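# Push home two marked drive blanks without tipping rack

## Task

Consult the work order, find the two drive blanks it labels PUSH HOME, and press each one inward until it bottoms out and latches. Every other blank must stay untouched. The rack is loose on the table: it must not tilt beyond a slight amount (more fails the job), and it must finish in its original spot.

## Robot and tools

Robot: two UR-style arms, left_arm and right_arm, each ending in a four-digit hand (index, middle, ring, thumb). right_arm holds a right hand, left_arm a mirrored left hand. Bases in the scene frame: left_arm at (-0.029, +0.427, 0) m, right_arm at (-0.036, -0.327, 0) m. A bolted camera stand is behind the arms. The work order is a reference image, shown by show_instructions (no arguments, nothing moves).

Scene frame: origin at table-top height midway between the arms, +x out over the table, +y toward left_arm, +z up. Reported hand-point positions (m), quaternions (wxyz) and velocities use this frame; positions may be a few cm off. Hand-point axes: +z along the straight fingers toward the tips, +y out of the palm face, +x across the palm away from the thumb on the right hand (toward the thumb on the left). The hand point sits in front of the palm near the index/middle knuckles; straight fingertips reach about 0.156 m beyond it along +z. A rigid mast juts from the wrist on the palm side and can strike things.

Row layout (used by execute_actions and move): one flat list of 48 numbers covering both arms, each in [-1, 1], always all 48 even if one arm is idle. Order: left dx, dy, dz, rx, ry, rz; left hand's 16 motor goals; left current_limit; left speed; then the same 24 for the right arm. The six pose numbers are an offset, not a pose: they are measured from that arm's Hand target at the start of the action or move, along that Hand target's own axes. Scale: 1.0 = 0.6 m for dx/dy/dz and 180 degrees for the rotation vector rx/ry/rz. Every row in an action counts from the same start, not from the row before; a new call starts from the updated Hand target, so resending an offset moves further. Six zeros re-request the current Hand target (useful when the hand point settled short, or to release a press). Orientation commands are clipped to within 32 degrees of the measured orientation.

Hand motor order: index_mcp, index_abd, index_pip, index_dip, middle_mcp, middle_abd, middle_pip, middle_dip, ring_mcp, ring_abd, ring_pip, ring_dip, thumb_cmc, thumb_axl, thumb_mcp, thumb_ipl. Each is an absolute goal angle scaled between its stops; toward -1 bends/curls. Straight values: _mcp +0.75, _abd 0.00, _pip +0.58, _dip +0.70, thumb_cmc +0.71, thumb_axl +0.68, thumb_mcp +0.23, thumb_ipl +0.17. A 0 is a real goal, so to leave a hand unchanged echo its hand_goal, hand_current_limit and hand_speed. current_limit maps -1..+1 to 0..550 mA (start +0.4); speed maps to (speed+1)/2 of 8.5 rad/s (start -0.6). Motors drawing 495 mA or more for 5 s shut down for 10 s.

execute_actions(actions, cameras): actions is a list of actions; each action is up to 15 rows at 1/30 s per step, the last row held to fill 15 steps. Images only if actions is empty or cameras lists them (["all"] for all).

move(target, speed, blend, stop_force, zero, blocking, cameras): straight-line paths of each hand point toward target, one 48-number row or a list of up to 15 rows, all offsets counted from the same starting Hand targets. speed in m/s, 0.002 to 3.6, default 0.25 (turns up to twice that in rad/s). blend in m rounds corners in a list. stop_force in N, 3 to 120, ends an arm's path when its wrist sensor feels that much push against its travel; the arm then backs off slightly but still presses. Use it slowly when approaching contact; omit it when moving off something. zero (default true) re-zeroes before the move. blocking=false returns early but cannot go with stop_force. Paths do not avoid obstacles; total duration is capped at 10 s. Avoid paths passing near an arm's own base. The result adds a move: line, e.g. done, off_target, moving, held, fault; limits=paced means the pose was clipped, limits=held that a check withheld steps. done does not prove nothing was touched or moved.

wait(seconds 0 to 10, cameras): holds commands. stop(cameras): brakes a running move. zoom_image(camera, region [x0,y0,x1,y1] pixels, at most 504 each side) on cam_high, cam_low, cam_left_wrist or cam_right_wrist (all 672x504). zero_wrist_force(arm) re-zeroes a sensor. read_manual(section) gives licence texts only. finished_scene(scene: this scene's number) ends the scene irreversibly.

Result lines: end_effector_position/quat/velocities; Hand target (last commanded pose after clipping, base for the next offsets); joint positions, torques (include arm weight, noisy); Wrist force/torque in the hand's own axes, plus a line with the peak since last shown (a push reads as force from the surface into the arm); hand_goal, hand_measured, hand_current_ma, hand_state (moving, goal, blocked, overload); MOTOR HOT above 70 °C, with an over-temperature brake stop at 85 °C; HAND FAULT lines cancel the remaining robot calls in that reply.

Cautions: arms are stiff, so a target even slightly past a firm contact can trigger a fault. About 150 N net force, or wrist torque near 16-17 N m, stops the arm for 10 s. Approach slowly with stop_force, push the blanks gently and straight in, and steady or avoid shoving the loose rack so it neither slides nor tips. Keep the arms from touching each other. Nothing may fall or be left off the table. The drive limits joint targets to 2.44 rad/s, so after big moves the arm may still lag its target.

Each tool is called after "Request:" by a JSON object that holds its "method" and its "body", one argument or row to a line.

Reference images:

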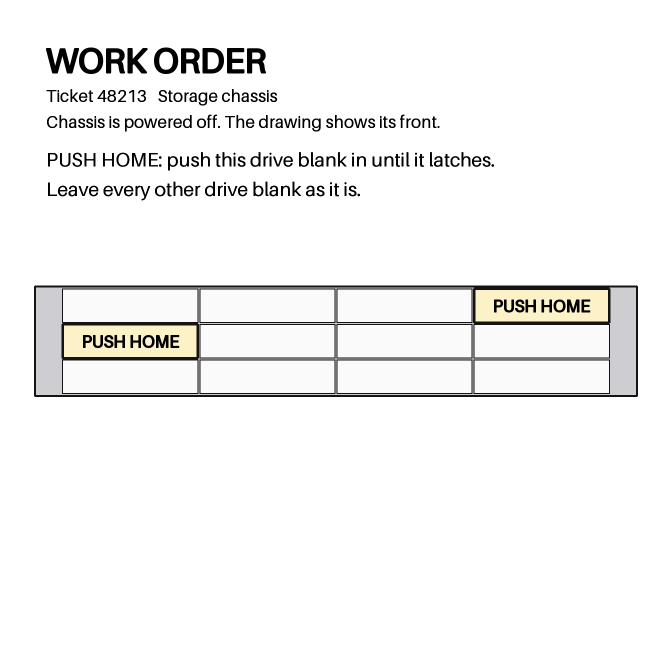

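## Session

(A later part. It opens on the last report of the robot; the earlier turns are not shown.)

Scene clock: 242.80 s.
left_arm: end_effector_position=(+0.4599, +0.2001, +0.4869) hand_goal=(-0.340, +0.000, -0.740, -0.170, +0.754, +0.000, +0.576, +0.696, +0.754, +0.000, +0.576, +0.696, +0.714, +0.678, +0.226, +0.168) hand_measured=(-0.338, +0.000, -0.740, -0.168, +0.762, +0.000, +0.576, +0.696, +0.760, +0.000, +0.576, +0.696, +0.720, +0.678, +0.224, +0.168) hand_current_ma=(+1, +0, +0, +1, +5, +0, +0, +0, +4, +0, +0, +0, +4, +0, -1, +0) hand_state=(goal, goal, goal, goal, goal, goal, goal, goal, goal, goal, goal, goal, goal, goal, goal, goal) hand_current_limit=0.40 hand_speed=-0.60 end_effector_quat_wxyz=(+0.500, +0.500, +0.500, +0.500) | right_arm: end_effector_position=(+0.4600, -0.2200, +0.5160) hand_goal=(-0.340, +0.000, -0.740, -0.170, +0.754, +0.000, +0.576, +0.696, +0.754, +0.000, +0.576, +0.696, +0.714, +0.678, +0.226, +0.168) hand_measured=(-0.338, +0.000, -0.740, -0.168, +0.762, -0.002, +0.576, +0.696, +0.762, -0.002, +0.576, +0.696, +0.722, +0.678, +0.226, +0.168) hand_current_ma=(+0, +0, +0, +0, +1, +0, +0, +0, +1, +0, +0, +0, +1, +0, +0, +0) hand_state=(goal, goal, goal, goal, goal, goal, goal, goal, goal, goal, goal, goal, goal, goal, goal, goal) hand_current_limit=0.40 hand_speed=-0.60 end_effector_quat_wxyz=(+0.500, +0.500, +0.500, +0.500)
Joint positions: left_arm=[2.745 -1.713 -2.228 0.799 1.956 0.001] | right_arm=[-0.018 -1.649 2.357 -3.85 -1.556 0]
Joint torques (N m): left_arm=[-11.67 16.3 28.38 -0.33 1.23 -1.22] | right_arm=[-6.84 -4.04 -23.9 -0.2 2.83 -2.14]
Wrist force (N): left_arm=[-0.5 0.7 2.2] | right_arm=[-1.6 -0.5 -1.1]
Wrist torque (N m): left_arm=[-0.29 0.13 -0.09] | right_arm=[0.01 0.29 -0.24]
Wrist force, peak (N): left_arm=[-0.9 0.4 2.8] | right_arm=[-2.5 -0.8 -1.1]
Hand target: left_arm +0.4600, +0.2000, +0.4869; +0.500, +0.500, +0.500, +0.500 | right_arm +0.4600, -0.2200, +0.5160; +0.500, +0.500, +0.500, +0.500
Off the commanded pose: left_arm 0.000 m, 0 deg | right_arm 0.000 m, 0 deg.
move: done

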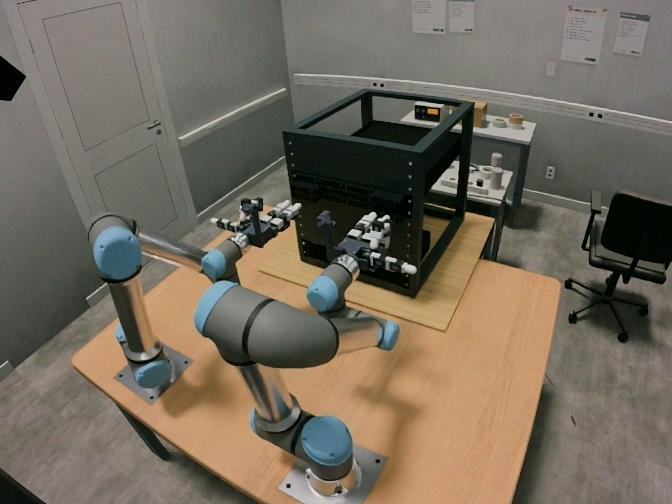

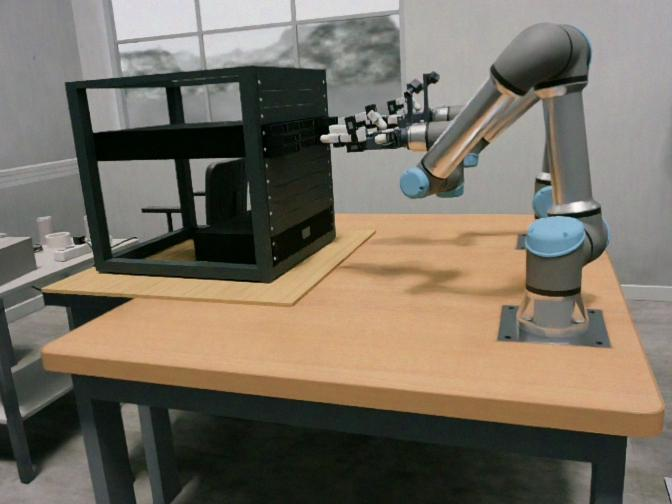

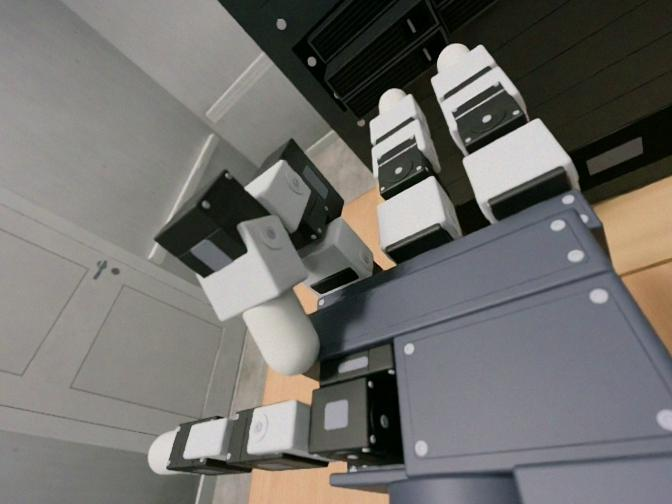

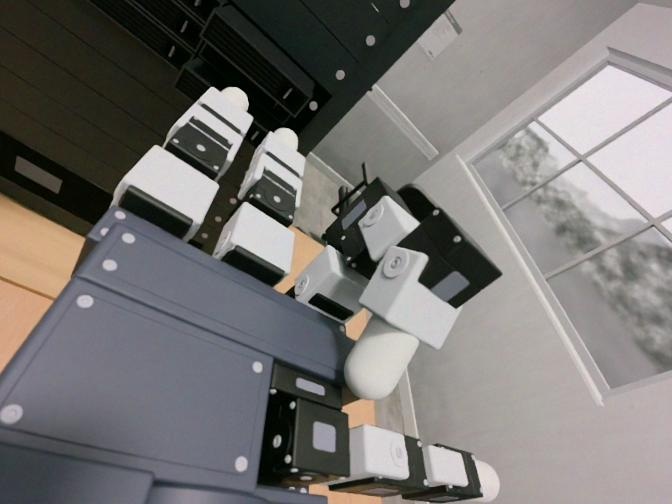

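Request:
{"method": "move", "body": {
  "target": [0.0375,0.0118,0.1,0,0,0,-0.34,0,-0.74,-0.17,0.754,0,0.576,0.696,0.754,0,0.576,0.696,0.714,0.678,0.226,0.168,0.4,-0.6,0.0367,-0.005,0.1,0,0,0,-0.34,0,-0.74,-0.17,0.754,0,0.576,0.696,0.754,0,0.576,0.696,0.714,0.678,0.226,0.168,0.4,-0.6],
  "cameras": ["all"],
  "speed": 0.1
}}

Request:
{"method": "zoom_image", "body": {
  "camera": "cam_right_wrist",
  "region": [160, 0, 400, 180]
}}

Request:
{"method": "zoom_image", "body": {
  "camera": "cam_left_wrist",
  "region": [262, 0, 502, 180]
}}

Request:
{"method": "zoom_image", "body": {
  "camera": "cam_low",
  "region": [250, 100, 350, 175]
}}

Request:
{"method": "zoom_image", "body": {
  "camera": "cam_high",
  "region": [270, 140, 430, 260]
}}

Scene clock: 318.00 s.
left_arm: end_effector_position=(+0.5199, +0.2224, +0.4940) hand_goal=(-0.340, +0.000, -0.740, -0.170, +0.754, +0.000, +0.576, +0.696, +0.754, +0.000, +0.576, +0.696, +0.714, +0.678, +0.226, +0.168) hand_measured=(-0.338, +0.000, -0.740, -0.168, +0.762, +0.000, +0.576, +0.696, +0.760, +0.000, +0.576, +0.696, +0.720, +0.678, +0.224, +0.168) hand_current_ma=(+1, +0, +0, +1, +5, +0, +0, +0, +4, +0, +0, +0, +4, +0, -1, +0) hand_state=(goal, goal, goal, goal, goal, goal, goal, goal, goal, goal, goal, goal, goal, goal, goal, goal) hand_current_limit=0.40 hand_speed=-0.60 end_effector_quat_wxyz=(+0.500, +0.500, +0.500, +0.500) | right_arm: end_effector_position=(+0.5199, -0.1981, +0.5130) hand_goal=(-0.340, +0.000, -0.740, -0.170, +0.754, +0.000, +0.576, +0.696, +0.754, +0.000, +0.576, +0.696, +0.714, +0.678, +0.226, +0.168) hand_measured=(-0.338, +0.000, -0.740, -0.168, +0.762, -0.002, +0.576, +0.696, +0.762, -0.002, +0.576, +0.696, +0.722, +0.678, +0.226, +0.168) hand_current_ma=(+0, +0, +0, +0, +1, +0, +0, +0, +1, +0, +0, +0, +1, +0, +0, +0) hand_state=(goal, goal, goal, goal, goal, goal, goal, goal, goal, goal, goal, goal, goal, goal, goal, goal) hand_current_limit=0.40 hand_speed=-0.60 end_effector_quat_wxyz=(+0.500, +0.500, +0.500, +0.500)
Joint positions: left_arm=[2.86 -1.768 -2.132 0.759 1.841 0.001] | right_arm=[0.051 -1.48 2.196 -3.858 -1.626 0]
Joint torques (N m): left_arm=[15.79 20.39 26.23 -0.44 -1.4 0.58] | right_arm=[8.17 -10.8 -23.24 0.04 -2.88 1.86]
Wrist force (N): left_arm=[-0.6 0.8 2.1] | right_arm=[-1.7 -0.5 -1.0]
Wrist torque (N m): left_arm=[-0.26 0.15 -0.10] | right_arm=[0.01 0.31 -0.24]
Wrist force, peak (N): left_arm=[-0.7 0.9 2.5] | right_arm=[-2.3 -0.4 -1.4]
Hand target: left_arm +0.5200, +0.2225, +0.4940; +0.500, +0.500, +0.500, +0.500 | right_arm +0.5200, -0.1980, +0.5131; +0.500, +0.500, +0.500, +0.500
Off the commanded pose: left_arm 0.000 m, 0 deg | right_arm 0.000 m, 0 deg.
move: done

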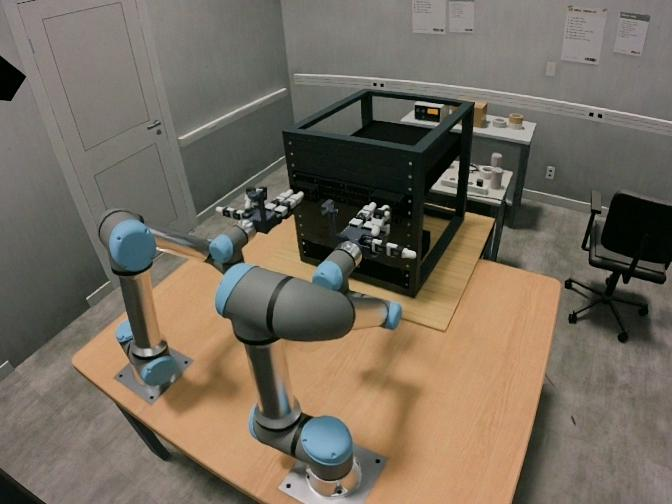

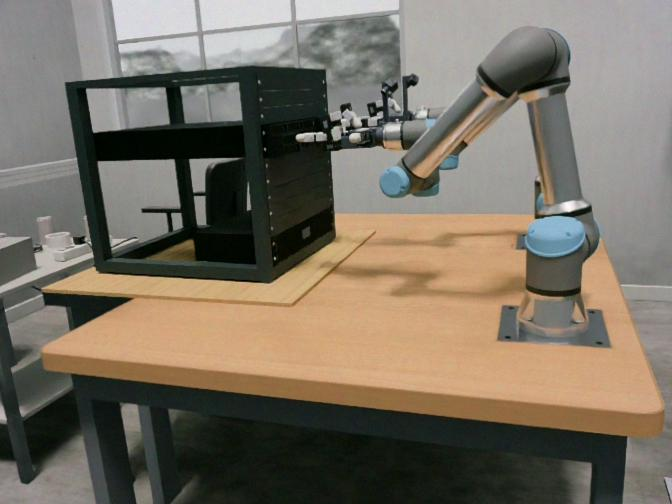

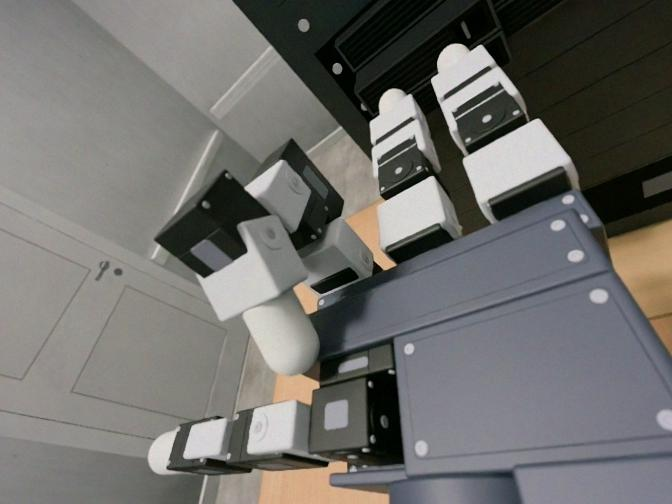

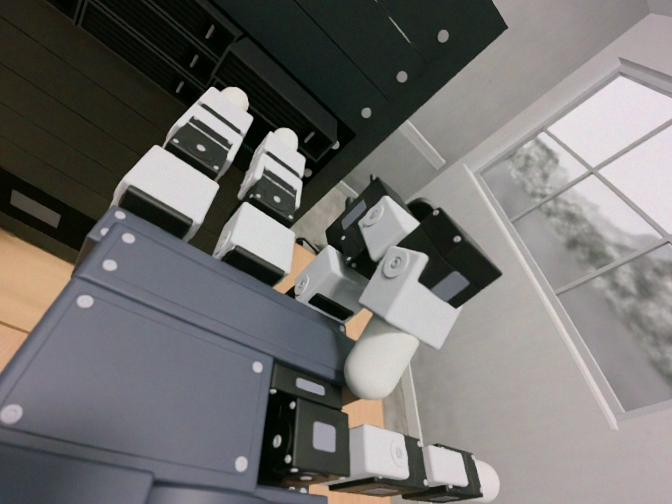

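Scaled by 2.100 from the camera's 672x504 image, which has a finer 960x720 frame.

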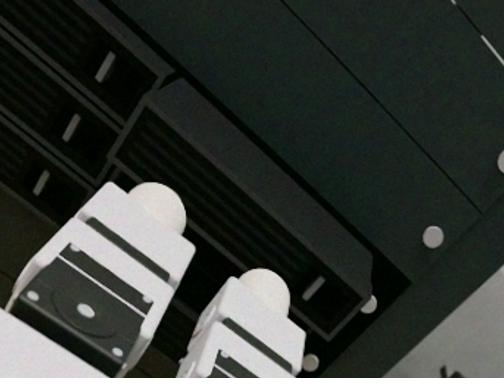

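Scaled by 2.100 from the camera's 672x504 image, which has a finer 960x720 frame.

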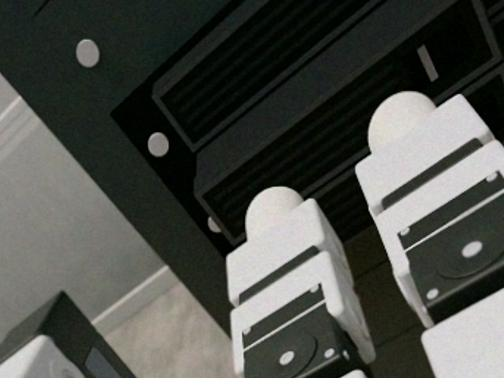

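Scaled by 5.040 from the camera's 672x504 image, which has a finer 960x720 frame.

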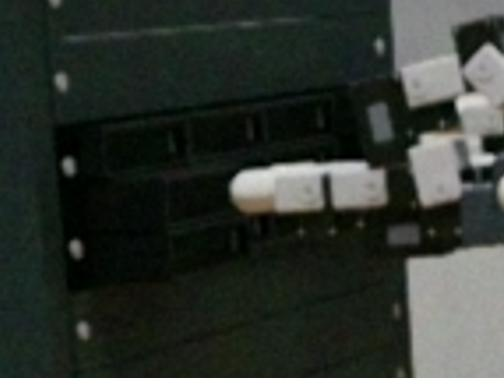

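Scaled by 3.150 from the camera's 672x504 image, which has a finer 960x720 frame.

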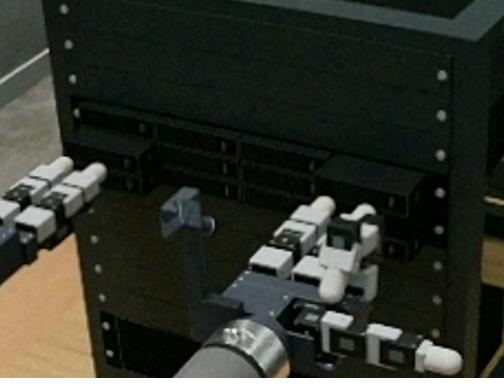

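Request:
{"method": "move", "body": {
  "target": [-0.0133,0,0.0333,0,0,0,-0.34,0,-0.74,-0.17,0.754,0,0.576,0.696,0.754,0,0.576,0.696,0.714,0.678,0.226,0.168,0.4,-0.6,-0.0167,0.0067,0.0333,0,0,0,-0.34,0,-0.74,-0.17,0.754,0,0.576,0.696,0.754,0,0.576,0.696,0.714,0.678,0.226,0.168,0.4,-0.6],
  "cameras": ["all"],
  "speed": 0.1
}}

Request:
{"method": "zoom_image", "body": {
  "camera": "cam_right_wrist",
  "region": [160, 0, 400, 180]
}}

Request:
{"method": "zoom_image", "body": {
  "camera": "cam_left_wrist",
  "region": [302, 0, 542, 180]
}}

Request:
{"method": "zoom_image", "body": {
  "camera": "cam_low",
  "region": [250, 100, 350, 175]
}}

Request:
{"method": "zoom_image", "body": {
  "camera": "cam_high",
  "region": [270, 140, 430, 260]
}}

Scene clock: 337.10 s.
left_arm: end_effector_position=(+0.5399, +0.2145, +0.4940) hand_goal=(-0.340, +0.000, -0.740, -0.170, +0.754, +0.000, +0.576, +0.696, +0.754, +0.000, +0.576, +0.696, +0.714, +0.678, +0.226, +0.168) hand_measured=(-0.338, +0.000, -0.740, -0.168, +0.762, +0.000, +0.576, +0.696, +0.760, +0.000, +0.576, +0.696, +0.720, +0.678, +0.224, +0.168) hand_current_ma=(+1, +0, +0, +1, +5, +0, +0, +0, +4, +0, +0, +0, +4, +0, -1, +0) hand_state=(goal, goal, goal, goal, goal, goal, goal, goal, goal, goal, goal, goal, goal, goal, goal, goal) hand_current_limit=0.40 hand_speed=-0.60 end_effector_quat_wxyz=(+0.500, +0.500, +0.500, +0.500) | right_arm: end_effector_position=(+0.5399, -0.2080, +0.5171) hand_goal=(-0.340, +0.000, -0.740, -0.170, +0.754, +0.000, +0.576, +0.696, +0.754, +0.000, +0.576, +0.696, +0.714, +0.678, +0.226, +0.168) hand_measured=(-0.338, +0.000, -0.740, -0.168, +0.764, -0.004, +0.578, +0.696, +0.764, -0.002, +0.576, +0.696, +0.722, +0.678, +0.226, +0.168) hand_current_ma=(+0, +0, +0, +0, +2, +0, +0, +0, +1, +0, +0, +0, +1, +0, +0, +0) hand_state=(goal, goal, goal, goal, goal, goal, goal, goal, goal, goal, goal, goal, goal, goal, goal, goal) hand_current_limit=0.40 hand_speed=-0.60 end_effector_quat_wxyz=(+0.500, +0.500, +0.500, +0.500)
Joint positions: left_arm=[2.854 -1.813 -2.074 0.745 1.847 0.001] | right_arm=[0.02 -1.454 2.153 -3.841 -1.594 0]
Joint torques (N m): left_arm=[-12.55 22.35 26.9 -0.09 0.78 0.06] | right_arm=[-8.37 -11.23 -24.1 0.12 2.75 1.45]
Wrist force (N): left_arm=[-0.7 0.8 1.9] | right_arm=[-1.4 -0.6 -1.3]
Wrist torque (N m): left_arm=[-0.25 0.15 -0.13] | right_arm=[0.07 0.37 -0.23]
Wrist force, peak (N): left_arm=[-0.9 0.5 2.3] | right_arm=[-2.2 -0.7 -0.9]
Hand target: left_arm +0.5400, +0.2145, +0.4940; +0.500, +0.500, +0.500, +0.500 | right_arm +0.5400, -0.2080, +0.5171; +0.500, +0.500, +0.500, +0.500
Off the commanded pose: left_arm 0.000 m, 0 deg | right_arm 0.000 m, 0 deg.
move: done

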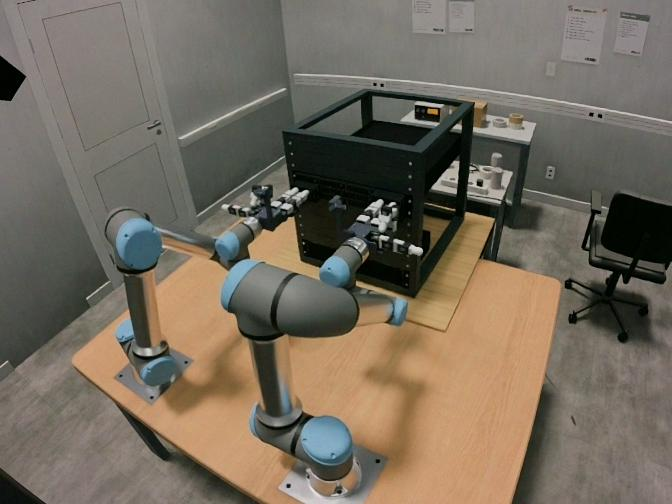

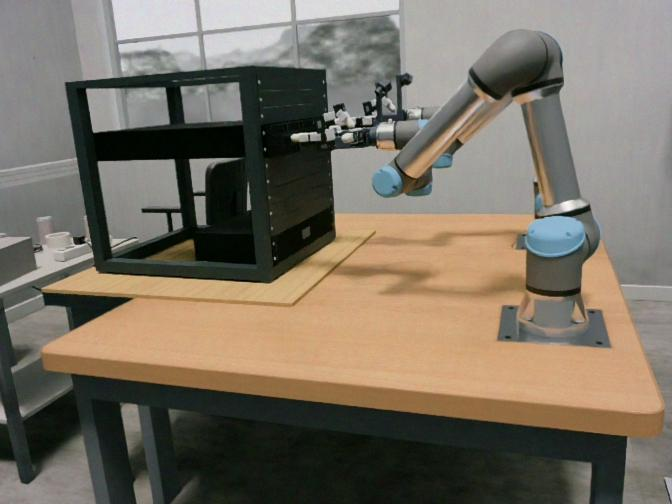

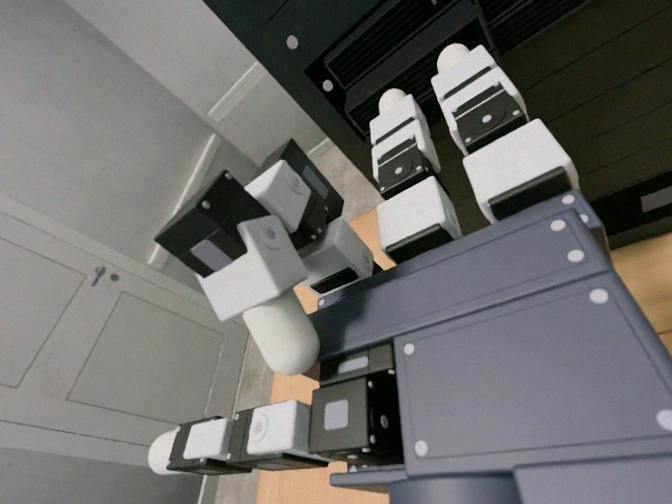

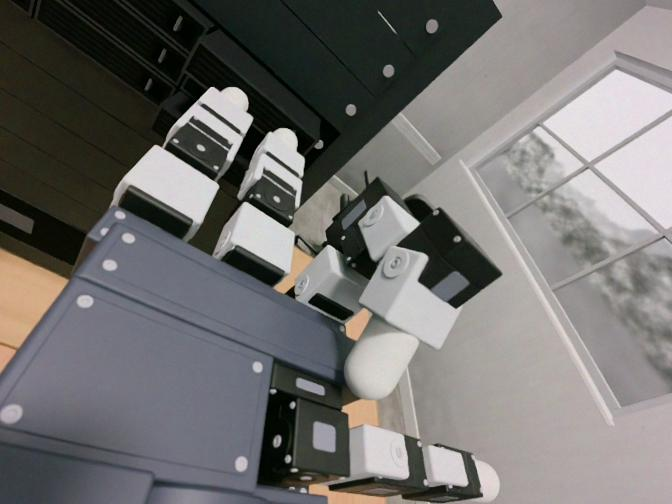

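Scaled by 2.100 from the camera's 672x504 image, which has a finer 960x720 frame.

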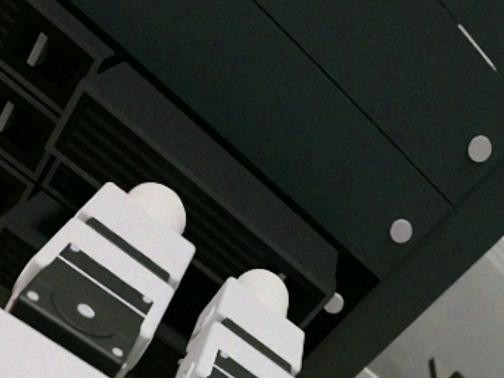

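Scaled by 2.100 from the camera's 672x504 image, which has a finer 960x720 frame.

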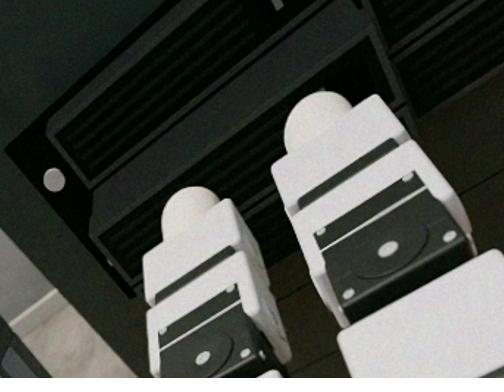

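Scaled by 5.040 from the camera's 672x504 image, which has a finer 960x720 frame.

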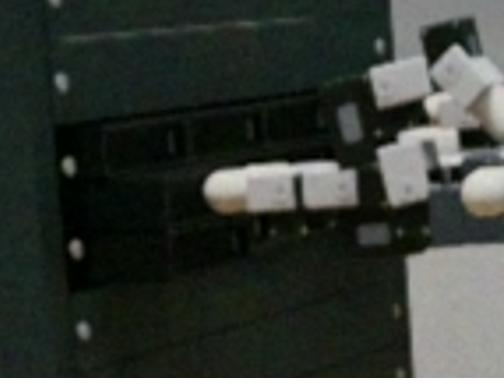

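Scaled by 3.150 from the camera's 672x504 image, which has a finer 960x720 frame.

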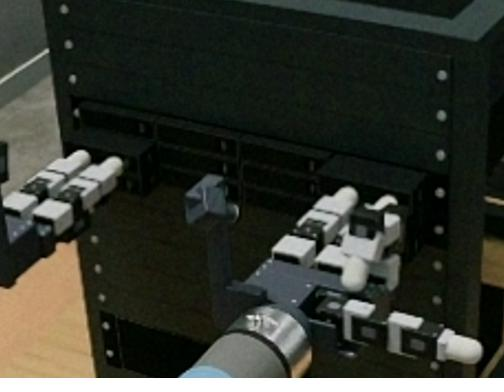

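Request:
{"method": "move", "body": {
  "target": [0,0.0017,0.15,0,0,0,-0.34,0,-0.74,-0.17,0.754,0,0.576,0.696,0.754,0,0.576,0.696,0.714,0.678,0.226,0.168,0.7,-0.6,0,0,0,0,0,0,-0.34,0,-0.74,-0.17,0.754,0,0.576,0.696,0.754,0,0.576,0.696,0.714,0.678,0.226,0.168,0.4,-0.6],
  "cameras": ["all"],
  "speed": 0.02,
  "stop_force": 25
}}

Request:
{"method": "zoom_image", "body": {
  "camera": "cam_left_wrist",
  "region": [302, 0, 542, 180]
}}

Request:
{"method": "zoom_image", "body": {
  "camera": "cam_low",
  "region": [250, 100, 350, 175]
}}

Request:
{"method": "zoom_image", "body": {
  "camera": "cam_high",
  "region": [270, 140, 430, 260]
}}

Scene clock: 365.20 s.
left_arm: end_effector_position=(+0.5821, +0.2145, +0.4945) hand_goal=(-0.340, +0.000, -0.740, -0.170, +0.754, +0.000, +0.576, +0.696, +0.754, +0.000, +0.576, +0.696, +0.714, +0.678, +0.226, +0.168) hand_measured=(-0.338, +0.000, -0.740, -0.168, +0.768, +0.004, +0.580, +0.696, +0.770, +0.040, +0.582, +0.698, +0.720, +0.678, +0.224, +0.168) hand_current_ma=(+1, +0, +0, +1, +13, +1, +2, +0, +16, +46, +4, +0, +4, +0, -1, +0) hand_state=(goal, goal, goal, goal, goal, goal, goal, goal, goal, blocked, goal, goal, goal, goal, goal, goal) hand_current_limit=0.70 hand_speed=-0.60 end_effector_quat_wxyz=(+0.500, +0.500, +0.500, +0.500) | right_arm: end_effector_position=(+0.5400, -0.2080, +0.5171) hand_goal=(-0.340, +0.000, -0.740, -0.170, +0.754, +0.000, +0.576, +0.696, +0.754, +0.000, +0.576, +0.696, +0.714, +0.678, +0.226, +0.168) hand_measured=(-0.338, +0.000, -0.740, -0.168, +0.764, -0.004, +0.578, +0.696, +0.764, -0.002, +0.576, +0.696, +0.722, +0.678, +0.226, +0.168) hand_current_ma=(+0, +0, +0, +0, +2, +0, +0, +0, +1, +0, +0, +0, +1, +0, +0, +0) hand_state=(goal, goal, goal, goal, goal, goal, goal, goal, goal, goal, goal, goal, goal, goal, goal, goal) hand_current_limit=0.40 hand_speed=-0.60 end_effector_quat_wxyz=(+0.500, +0.500, +0.500, +0.500)
Joint positions: left_arm=[2.881 -1.884 -1.972 0.714 1.82 0.001] | right_arm=[0.019 -1.454 2.152 -3.841 -1.594 0]
Joint torques (N m): left_arm=[-11.18 37.57 9.81 0.75 0.88 -0.39] | right_arm=[-7.25 -11.3 -23.04 -0.35 2.6 -2.17]
Wrist force (N): left_arm=[1.3 1.7 -6.8] | right_arm=[-1.3 -0.2 -1.4]
Wrist torque (N m): left_arm=[0.44 -0.22 0.04] | right_arm=[0.09 0.35 -0.22]
Wrist force, peak (N): left_arm=[1.5 0.2 -25.0] | right_arm=[-1.6 -0.7 -1.7]
Hand target: left_arm +0.5821, +0.2145, +0.4945; +0.500, +0.500, +0.500, +0.500 (not the last commanded pose) | right_arm +0.5400, -0.2080, +0.5171; +0.500, +0.500, +0.500, +0.500
Off the commanded pose: left_arm 0.048 m, 0 deg | right_arm 0.000 m, 0 deg.
move: contact (left_arm)

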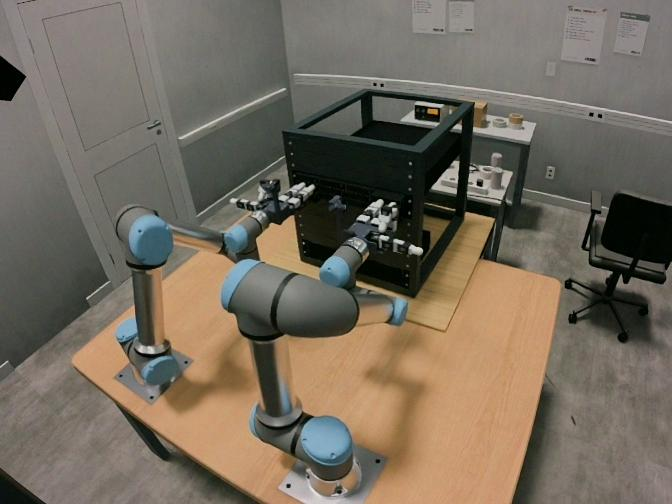

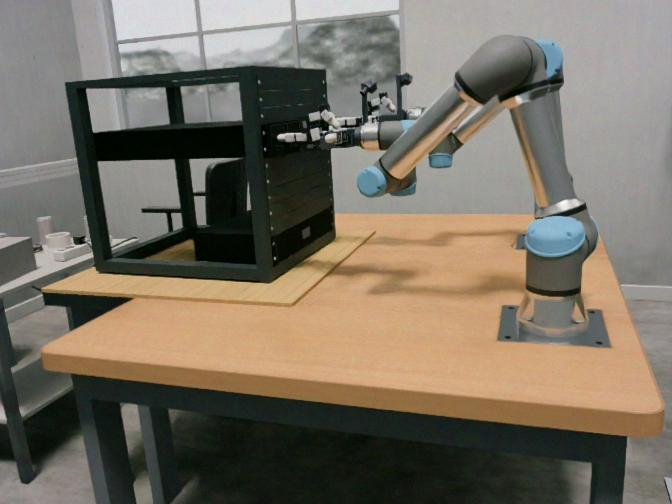

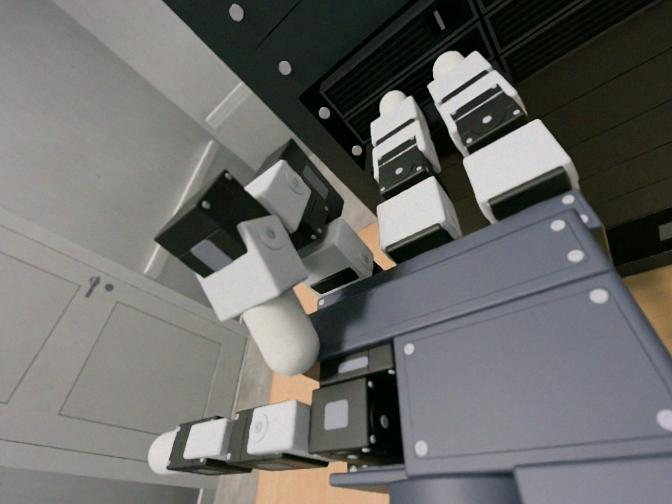

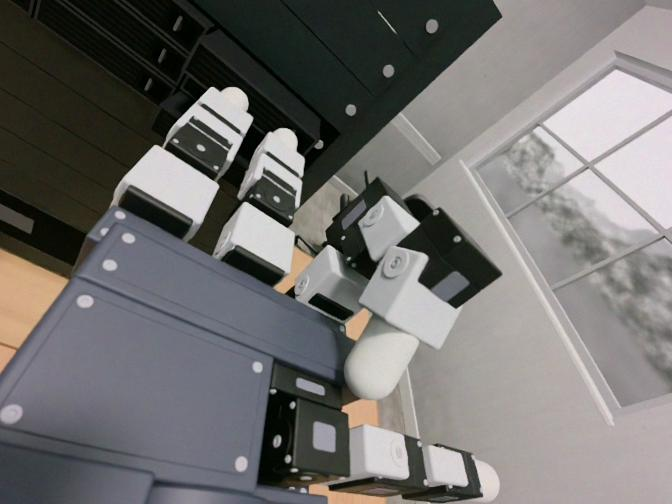

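Scaled by 2.100 from the camera's 672x504 image, which has a finer 960x720 frame.

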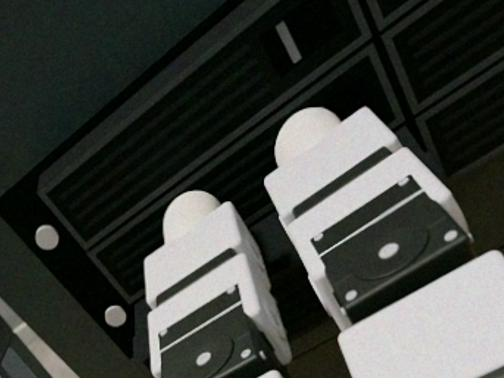

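Scaled by 5.040 from the camera's 672x504 image, which has a finer 960x720 frame.

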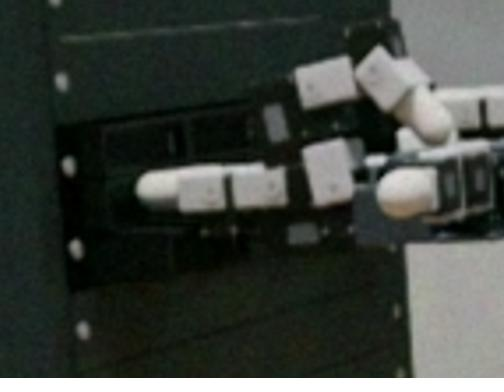

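Scaled by 3.150 from the camera's 672x504 image, which has a finer 960x720 frame.

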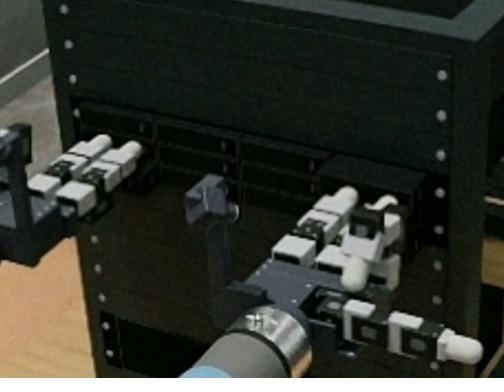

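Request:
{"method": "move", "body": {
  "target": [0,0,0.05,0,0,0,-0.34,0,-0.74,-0.17,0.754,0,0.576,0.696,0.754,0,0.576,0.696,0.714,0.678,0.226,0.168,0.7,-0.6,0,0,0,0,0,0,-0.34,0,-0.74,-0.17,0.754,0,0.576,0.696,0.754,0,0.576,0.696,0.714,0.678,0.226,0.168,0.4,-0.6],
  "cameras": ["all"],
  "speed": 0.01,
  "stop_force": 45,
  "zero": false
}}

Request:
{"method": "zoom_image", "body": {
  "camera": "cam_left_wrist",
  "region": [302, 0, 542, 180]
}}

Request:
{"method": "zoom_image", "body": {
  "camera": "cam_low",
  "region": [250, 100, 350, 175]
}}

Scene clock: 378.90 s.
left_arm: end_effector_position=(+0.5847, +0.2144, +0.4945) hand_goal=(-0.340, +0.000, -0.740, -0.170, +0.754, +0.000, +0.576, +0.696, +0.754, +0.000, +0.576, +0.696, +0.714, +0.678, +0.226, +0.168) hand_measured=(-0.338, +0.000, -0.740, -0.168, +0.782, +0.014, +0.588, +0.700, +0.782, +0.052, +0.596, +0.702, +0.720, +0.678, +0.224, +0.168) hand_current_ma=(+1, +0, +0, +1, +37, +10, +10, +2, +36, +72, +21, +3, +4, +0, -1, +0) hand_state=(goal, goal, goal, goal, blocked, goal, goal, goal, blocked, blocked, blocked, goal, goal, goal, goal, goal) hand_current_limit=0.70 hand_speed=-0.60 end_effector_quat_wxyz=(+0.500, +0.500, +0.500, +0.500) | right_arm: end_effector_position=(+0.5400, -0.2080, +0.5171) hand_goal=(-0.340, +0.000, -0.740, -0.170, +0.754, +0.000, +0.576, +0.696, +0.754, +0.000, +0.576, +0.696, +0.714, +0.678, +0.226, +0.168) hand_measured=(-0.338, +0.000, -0.740, -0.168, +0.764, -0.004, +0.578, +0.696, +0.764, -0.002, +0.576, +0.696, +0.722, +0.678, +0.226, +0.168) hand_current_ma=(+0, +0, +0, +0, +2, +0, +0, +0, +1, +0, +0, +0, +1, +0, +0, +0) hand_state=(goal, goal, goal, goal, goal, goal, goal, goal, goal, goal, goal, goal, goal, goal, goal, goal) hand_current_limit=0.40 hand_speed=-0.60 end_effector_quat_wxyz=(+0.500, +0.500, +0.500, +0.500)
Joint positions: left_arm=[2.882 -1.889 -1.965 0.713 1.819 0.001] | right_arm=[0.019 -1.454 2.152 -3.841 -1.594 0]
Joint torques (N m): left_arm=[-1.7 29.31 15.56 -1.11 1.96 -0.23] | right_arm=[-6.39 -12.56 -23.14 -0.4 2.84 -2.22]
Wrist force (N): left_arm=[1.1 1.6 -40.5] | right_arm=[-1.7 -0.4 -0.9]
Wrist torque (N m): left_arm=[3.21 -1.81 0.02] | right_arm=[0.01 0.30 -0.24]
Wrist force, peak (N): left_arm=[0.7 1.5 -53.6] | right_arm=[-1.7 -0.8 -1.4]
Hand target: left_arm +0.5847, +0.2144, +0.4945; +0.500, +0.500, +0.500, +0.500 (not the last commanded pose) | right_arm +0.5400, -0.2080, +0.5171; +0.500, +0.500, +0.500, +0.500
Off the commanded pose: left_arm 0.027 m, 0 deg | right_arm 0.000 m, 0 deg.
move: contact (left_arm)

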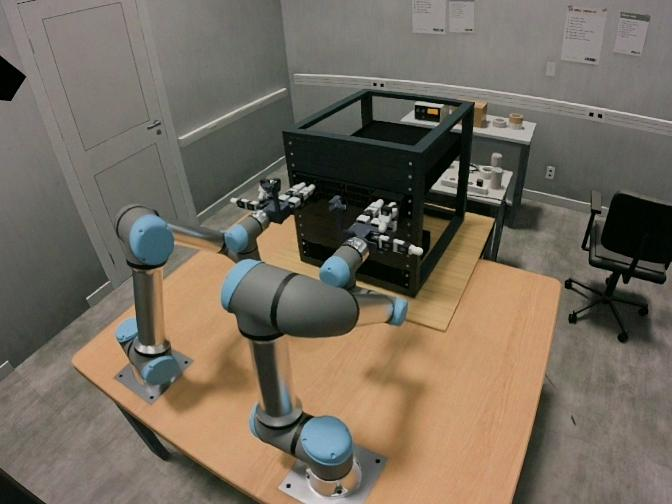

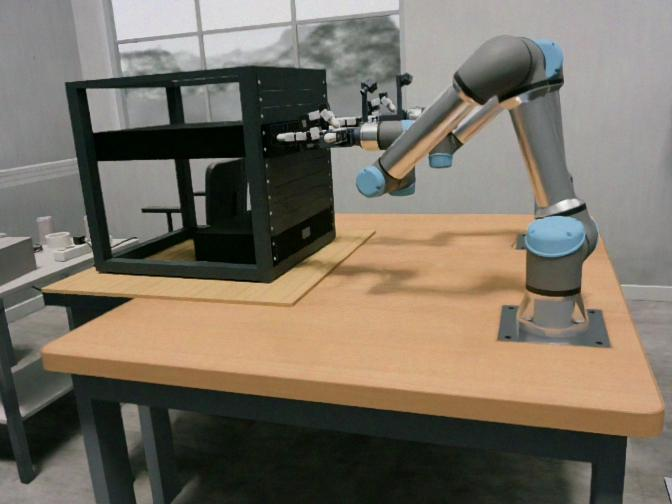

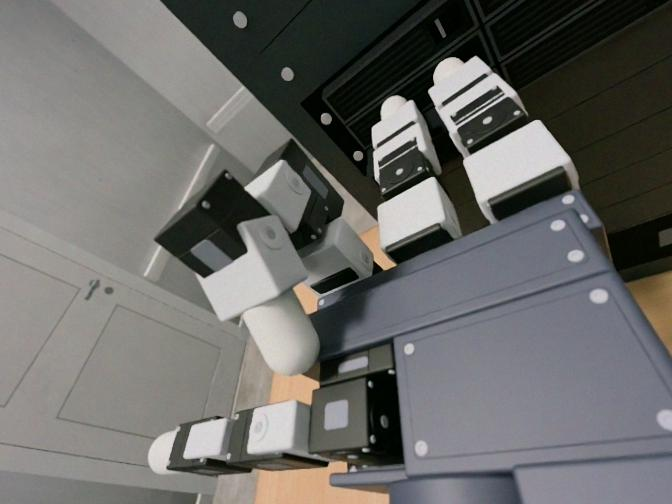

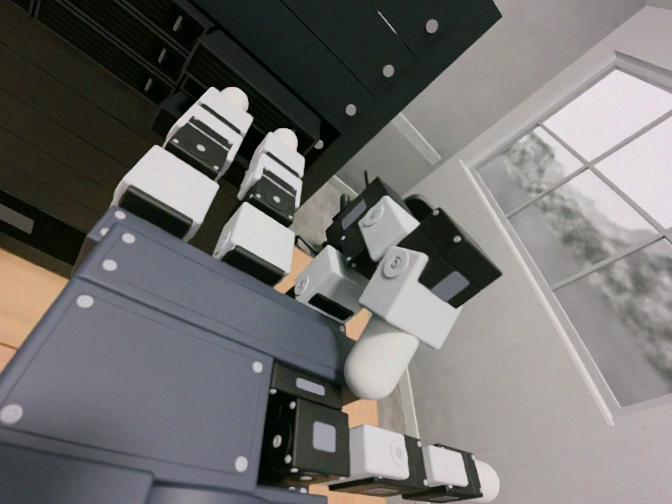

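Scaled by 2.100 from the camera's 672x504 image, which has a finer 960x720 frame.

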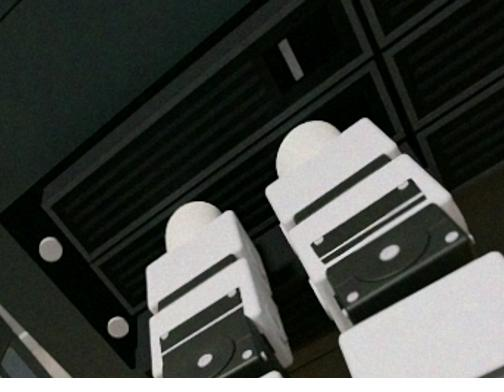

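Scaled by 5.040 from the camera's 672x504 image, which has a finer 960x720 frame.

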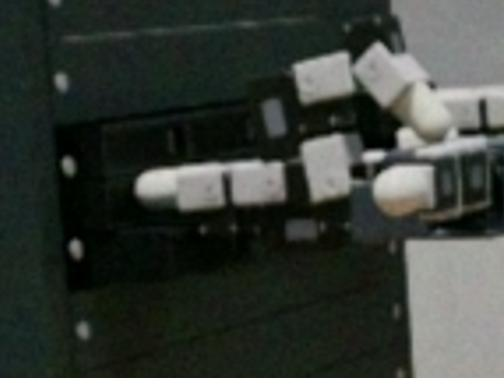

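Request:
{"method": "move", "body": {
  "target": [0,0,-0.1,0,0,0,-0.34,0,-0.74,-0.17,0.754,0,0.576,0.696,0.754,0,0.576,0.696,0.714,0.678,0.226,0.168,0.7,-0.6,0,0,0,0,0,0,-0.34,0,-0.74,-0.17,0.754,0,0.576,0.696,0.754,0,0.576,0.696,0.714,0.678,0.226,0.168,0.4,-0.6],
  "cameras": ["all"],
  "speed": 0.1
}}

Request:
{"method": "zoom_image", "body": {
  "camera": "cam_left_wrist",
  "region": [262, 0, 502, 180]
}}

Request:
{"method": "zoom_image", "body": {
  "camera": "cam_low",
  "region": [250, 100, 350, 175]
}}

Request:
{"method": "zoom_image", "body": {
  "camera": "cam_high",
  "region": [280, 160, 380, 235]
}}

Scene clock: 393.57 s.
left_arm: end_effector_position=(+0.5248, +0.2144, +0.4945) hand_goal=(-0.340, +0.000, -0.740, -0.170, +0.754, +0.000, +0.576, +0.696, +0.754, +0.000, +0.576, +0.696, +0.714, +0.678, +0.226, +0.168) hand_measured=(-0.338, +0.000, -0.740, -0.168, +0.774, +0.004, +0.582, +0.700, +0.762, +0.002, +0.580, +0.696, +0.722, +0.678, +0.224, +0.168) hand_current_ma=(+1, +0, +0, +1, +22, +1, +3, +1, +5, +1, +1, +0, +5, +0, -1, +0) hand_state=(goal, goal, goal, goal, blocked, goal, goal, goal, goal, goal, goal, goal, goal, goal, goal, goal) hand_current_limit=0.70 hand_speed=-0.60 end_effector_quat_wxyz=(+0.500, +0.500, +0.500, +0.500) | right_arm: end_effector_position=(+0.5400, -0.2080, +0.5171) hand_goal=(-0.340, +0.000, -0.740, -0.170, +0.754, +0.000, +0.576, +0.696, +0.754, +0.000, +0.576, +0.696, +0.714, +0.678, +0.226, +0.168) hand_measured=(-0.338, +0.000, -0.740, -0.168, +0.764, -0.004, +0.578, +0.696, +0.764, -0.002, +0.576, +0.696, +0.722, +0.678, +0.226, +0.168) hand_current_ma=(+0, +0, +0, +0, +2, +0, +0, +0, +1, +0, +0, +0, +1, +0, +0, +0) hand_state=(goal, goal, goal, goal, goal, goal, goal, goal, goal, goal, goal, goal, goal, goal, goal, goal) hand_current_limit=0.40 hand_speed=-0.60 end_effector_quat_wxyz=(+0.500, +0.500, +0.500, +0.500)
Joint positions: left_arm=[2.843 -1.786 -2.107 0.752 1.858 0.001] | right_arm=[0.019 -1.454 2.152 -3.841 -1.594 0]
Joint torques (N m): left_arm=[-12.77 33.93 7.43 4.03 1.31 0.4] | right_arm=[-5.46 -13.6 -21.34 -0.33 2.83 -2.12]
Wrist force (N): left_arm=[-0.6 0.3 1.9] | right_arm=[-1.7 -0.3 -1.2]
Wrist torque (N m): left_arm=[-0.31 0.14 -0.10] | right_arm=[0.05 0.32 -0.24]
Wrist force, peak (N): left_arm=[1.0 1.0 -40.7] | right_arm=[-2.0 -0.6 -1.2]
Hand target: left_arm +0.5247, +0.2144, +0.4945; +0.500, +0.500, +0.500, +0.500 | right_arm +0.5400, -0.2080, +0.5171; +0.500, +0.500, +0.500, +0.500
Off the commanded pose: left_arm 0.000 m, 0 deg | right_arm 0.000 m, 0 deg.
move: done

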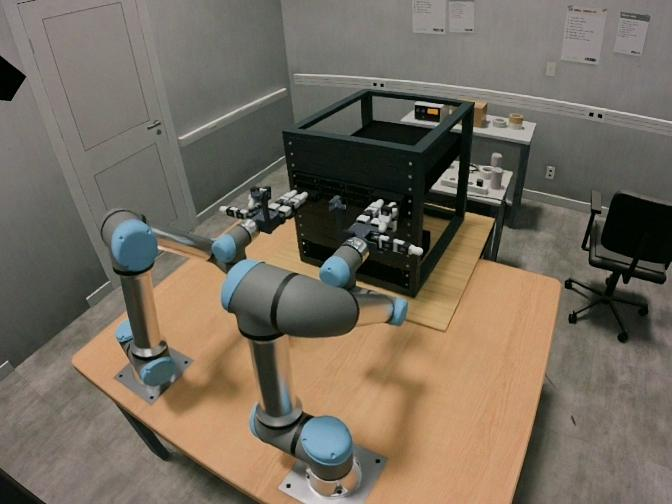

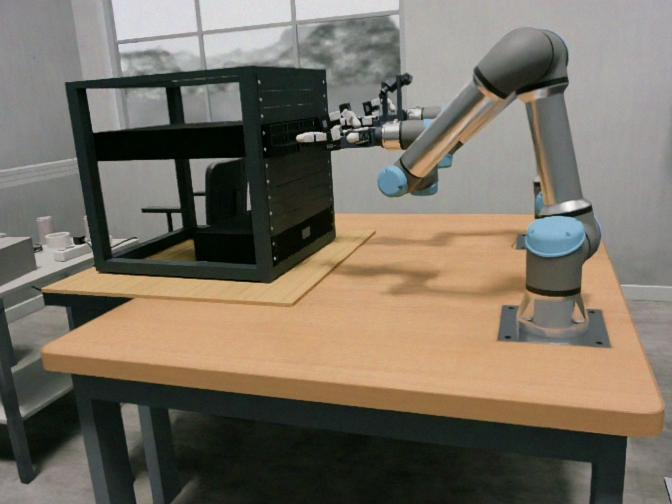

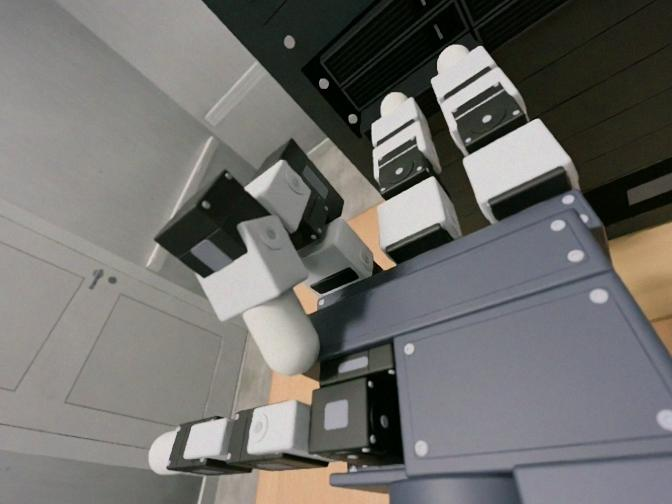

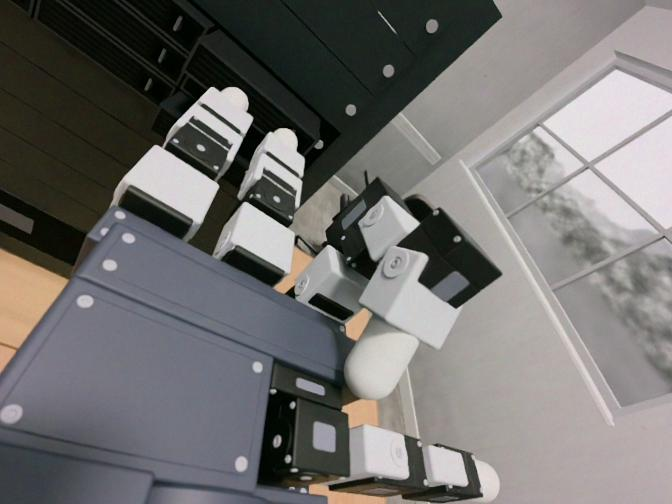

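Scaled by 2.100 from the camera's 672x504 image, which has a finer 960x720 frame.

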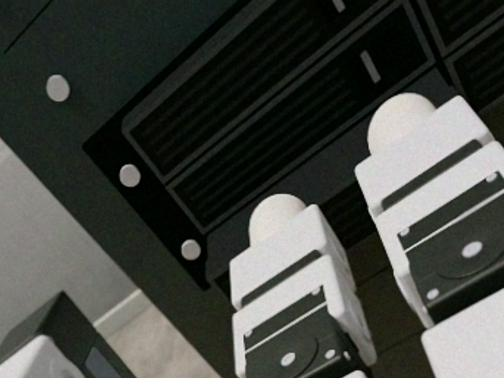

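Scaled by 5.040 from the camera's 672x504 image, which has a finer 960x720 frame.

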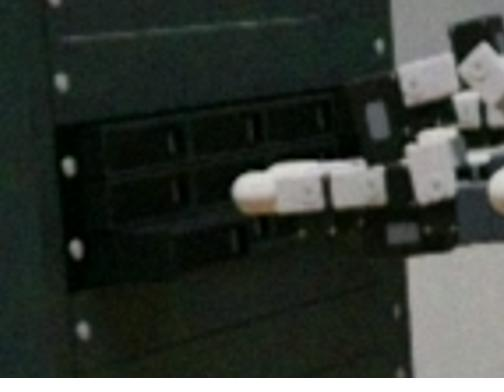

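Scaled by 5.040 from the camera's 672x504 image, which has a finer 960x720 frame.

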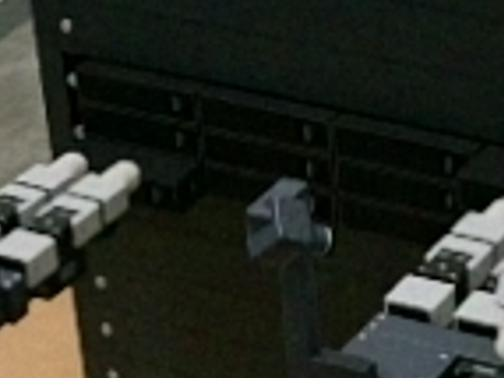

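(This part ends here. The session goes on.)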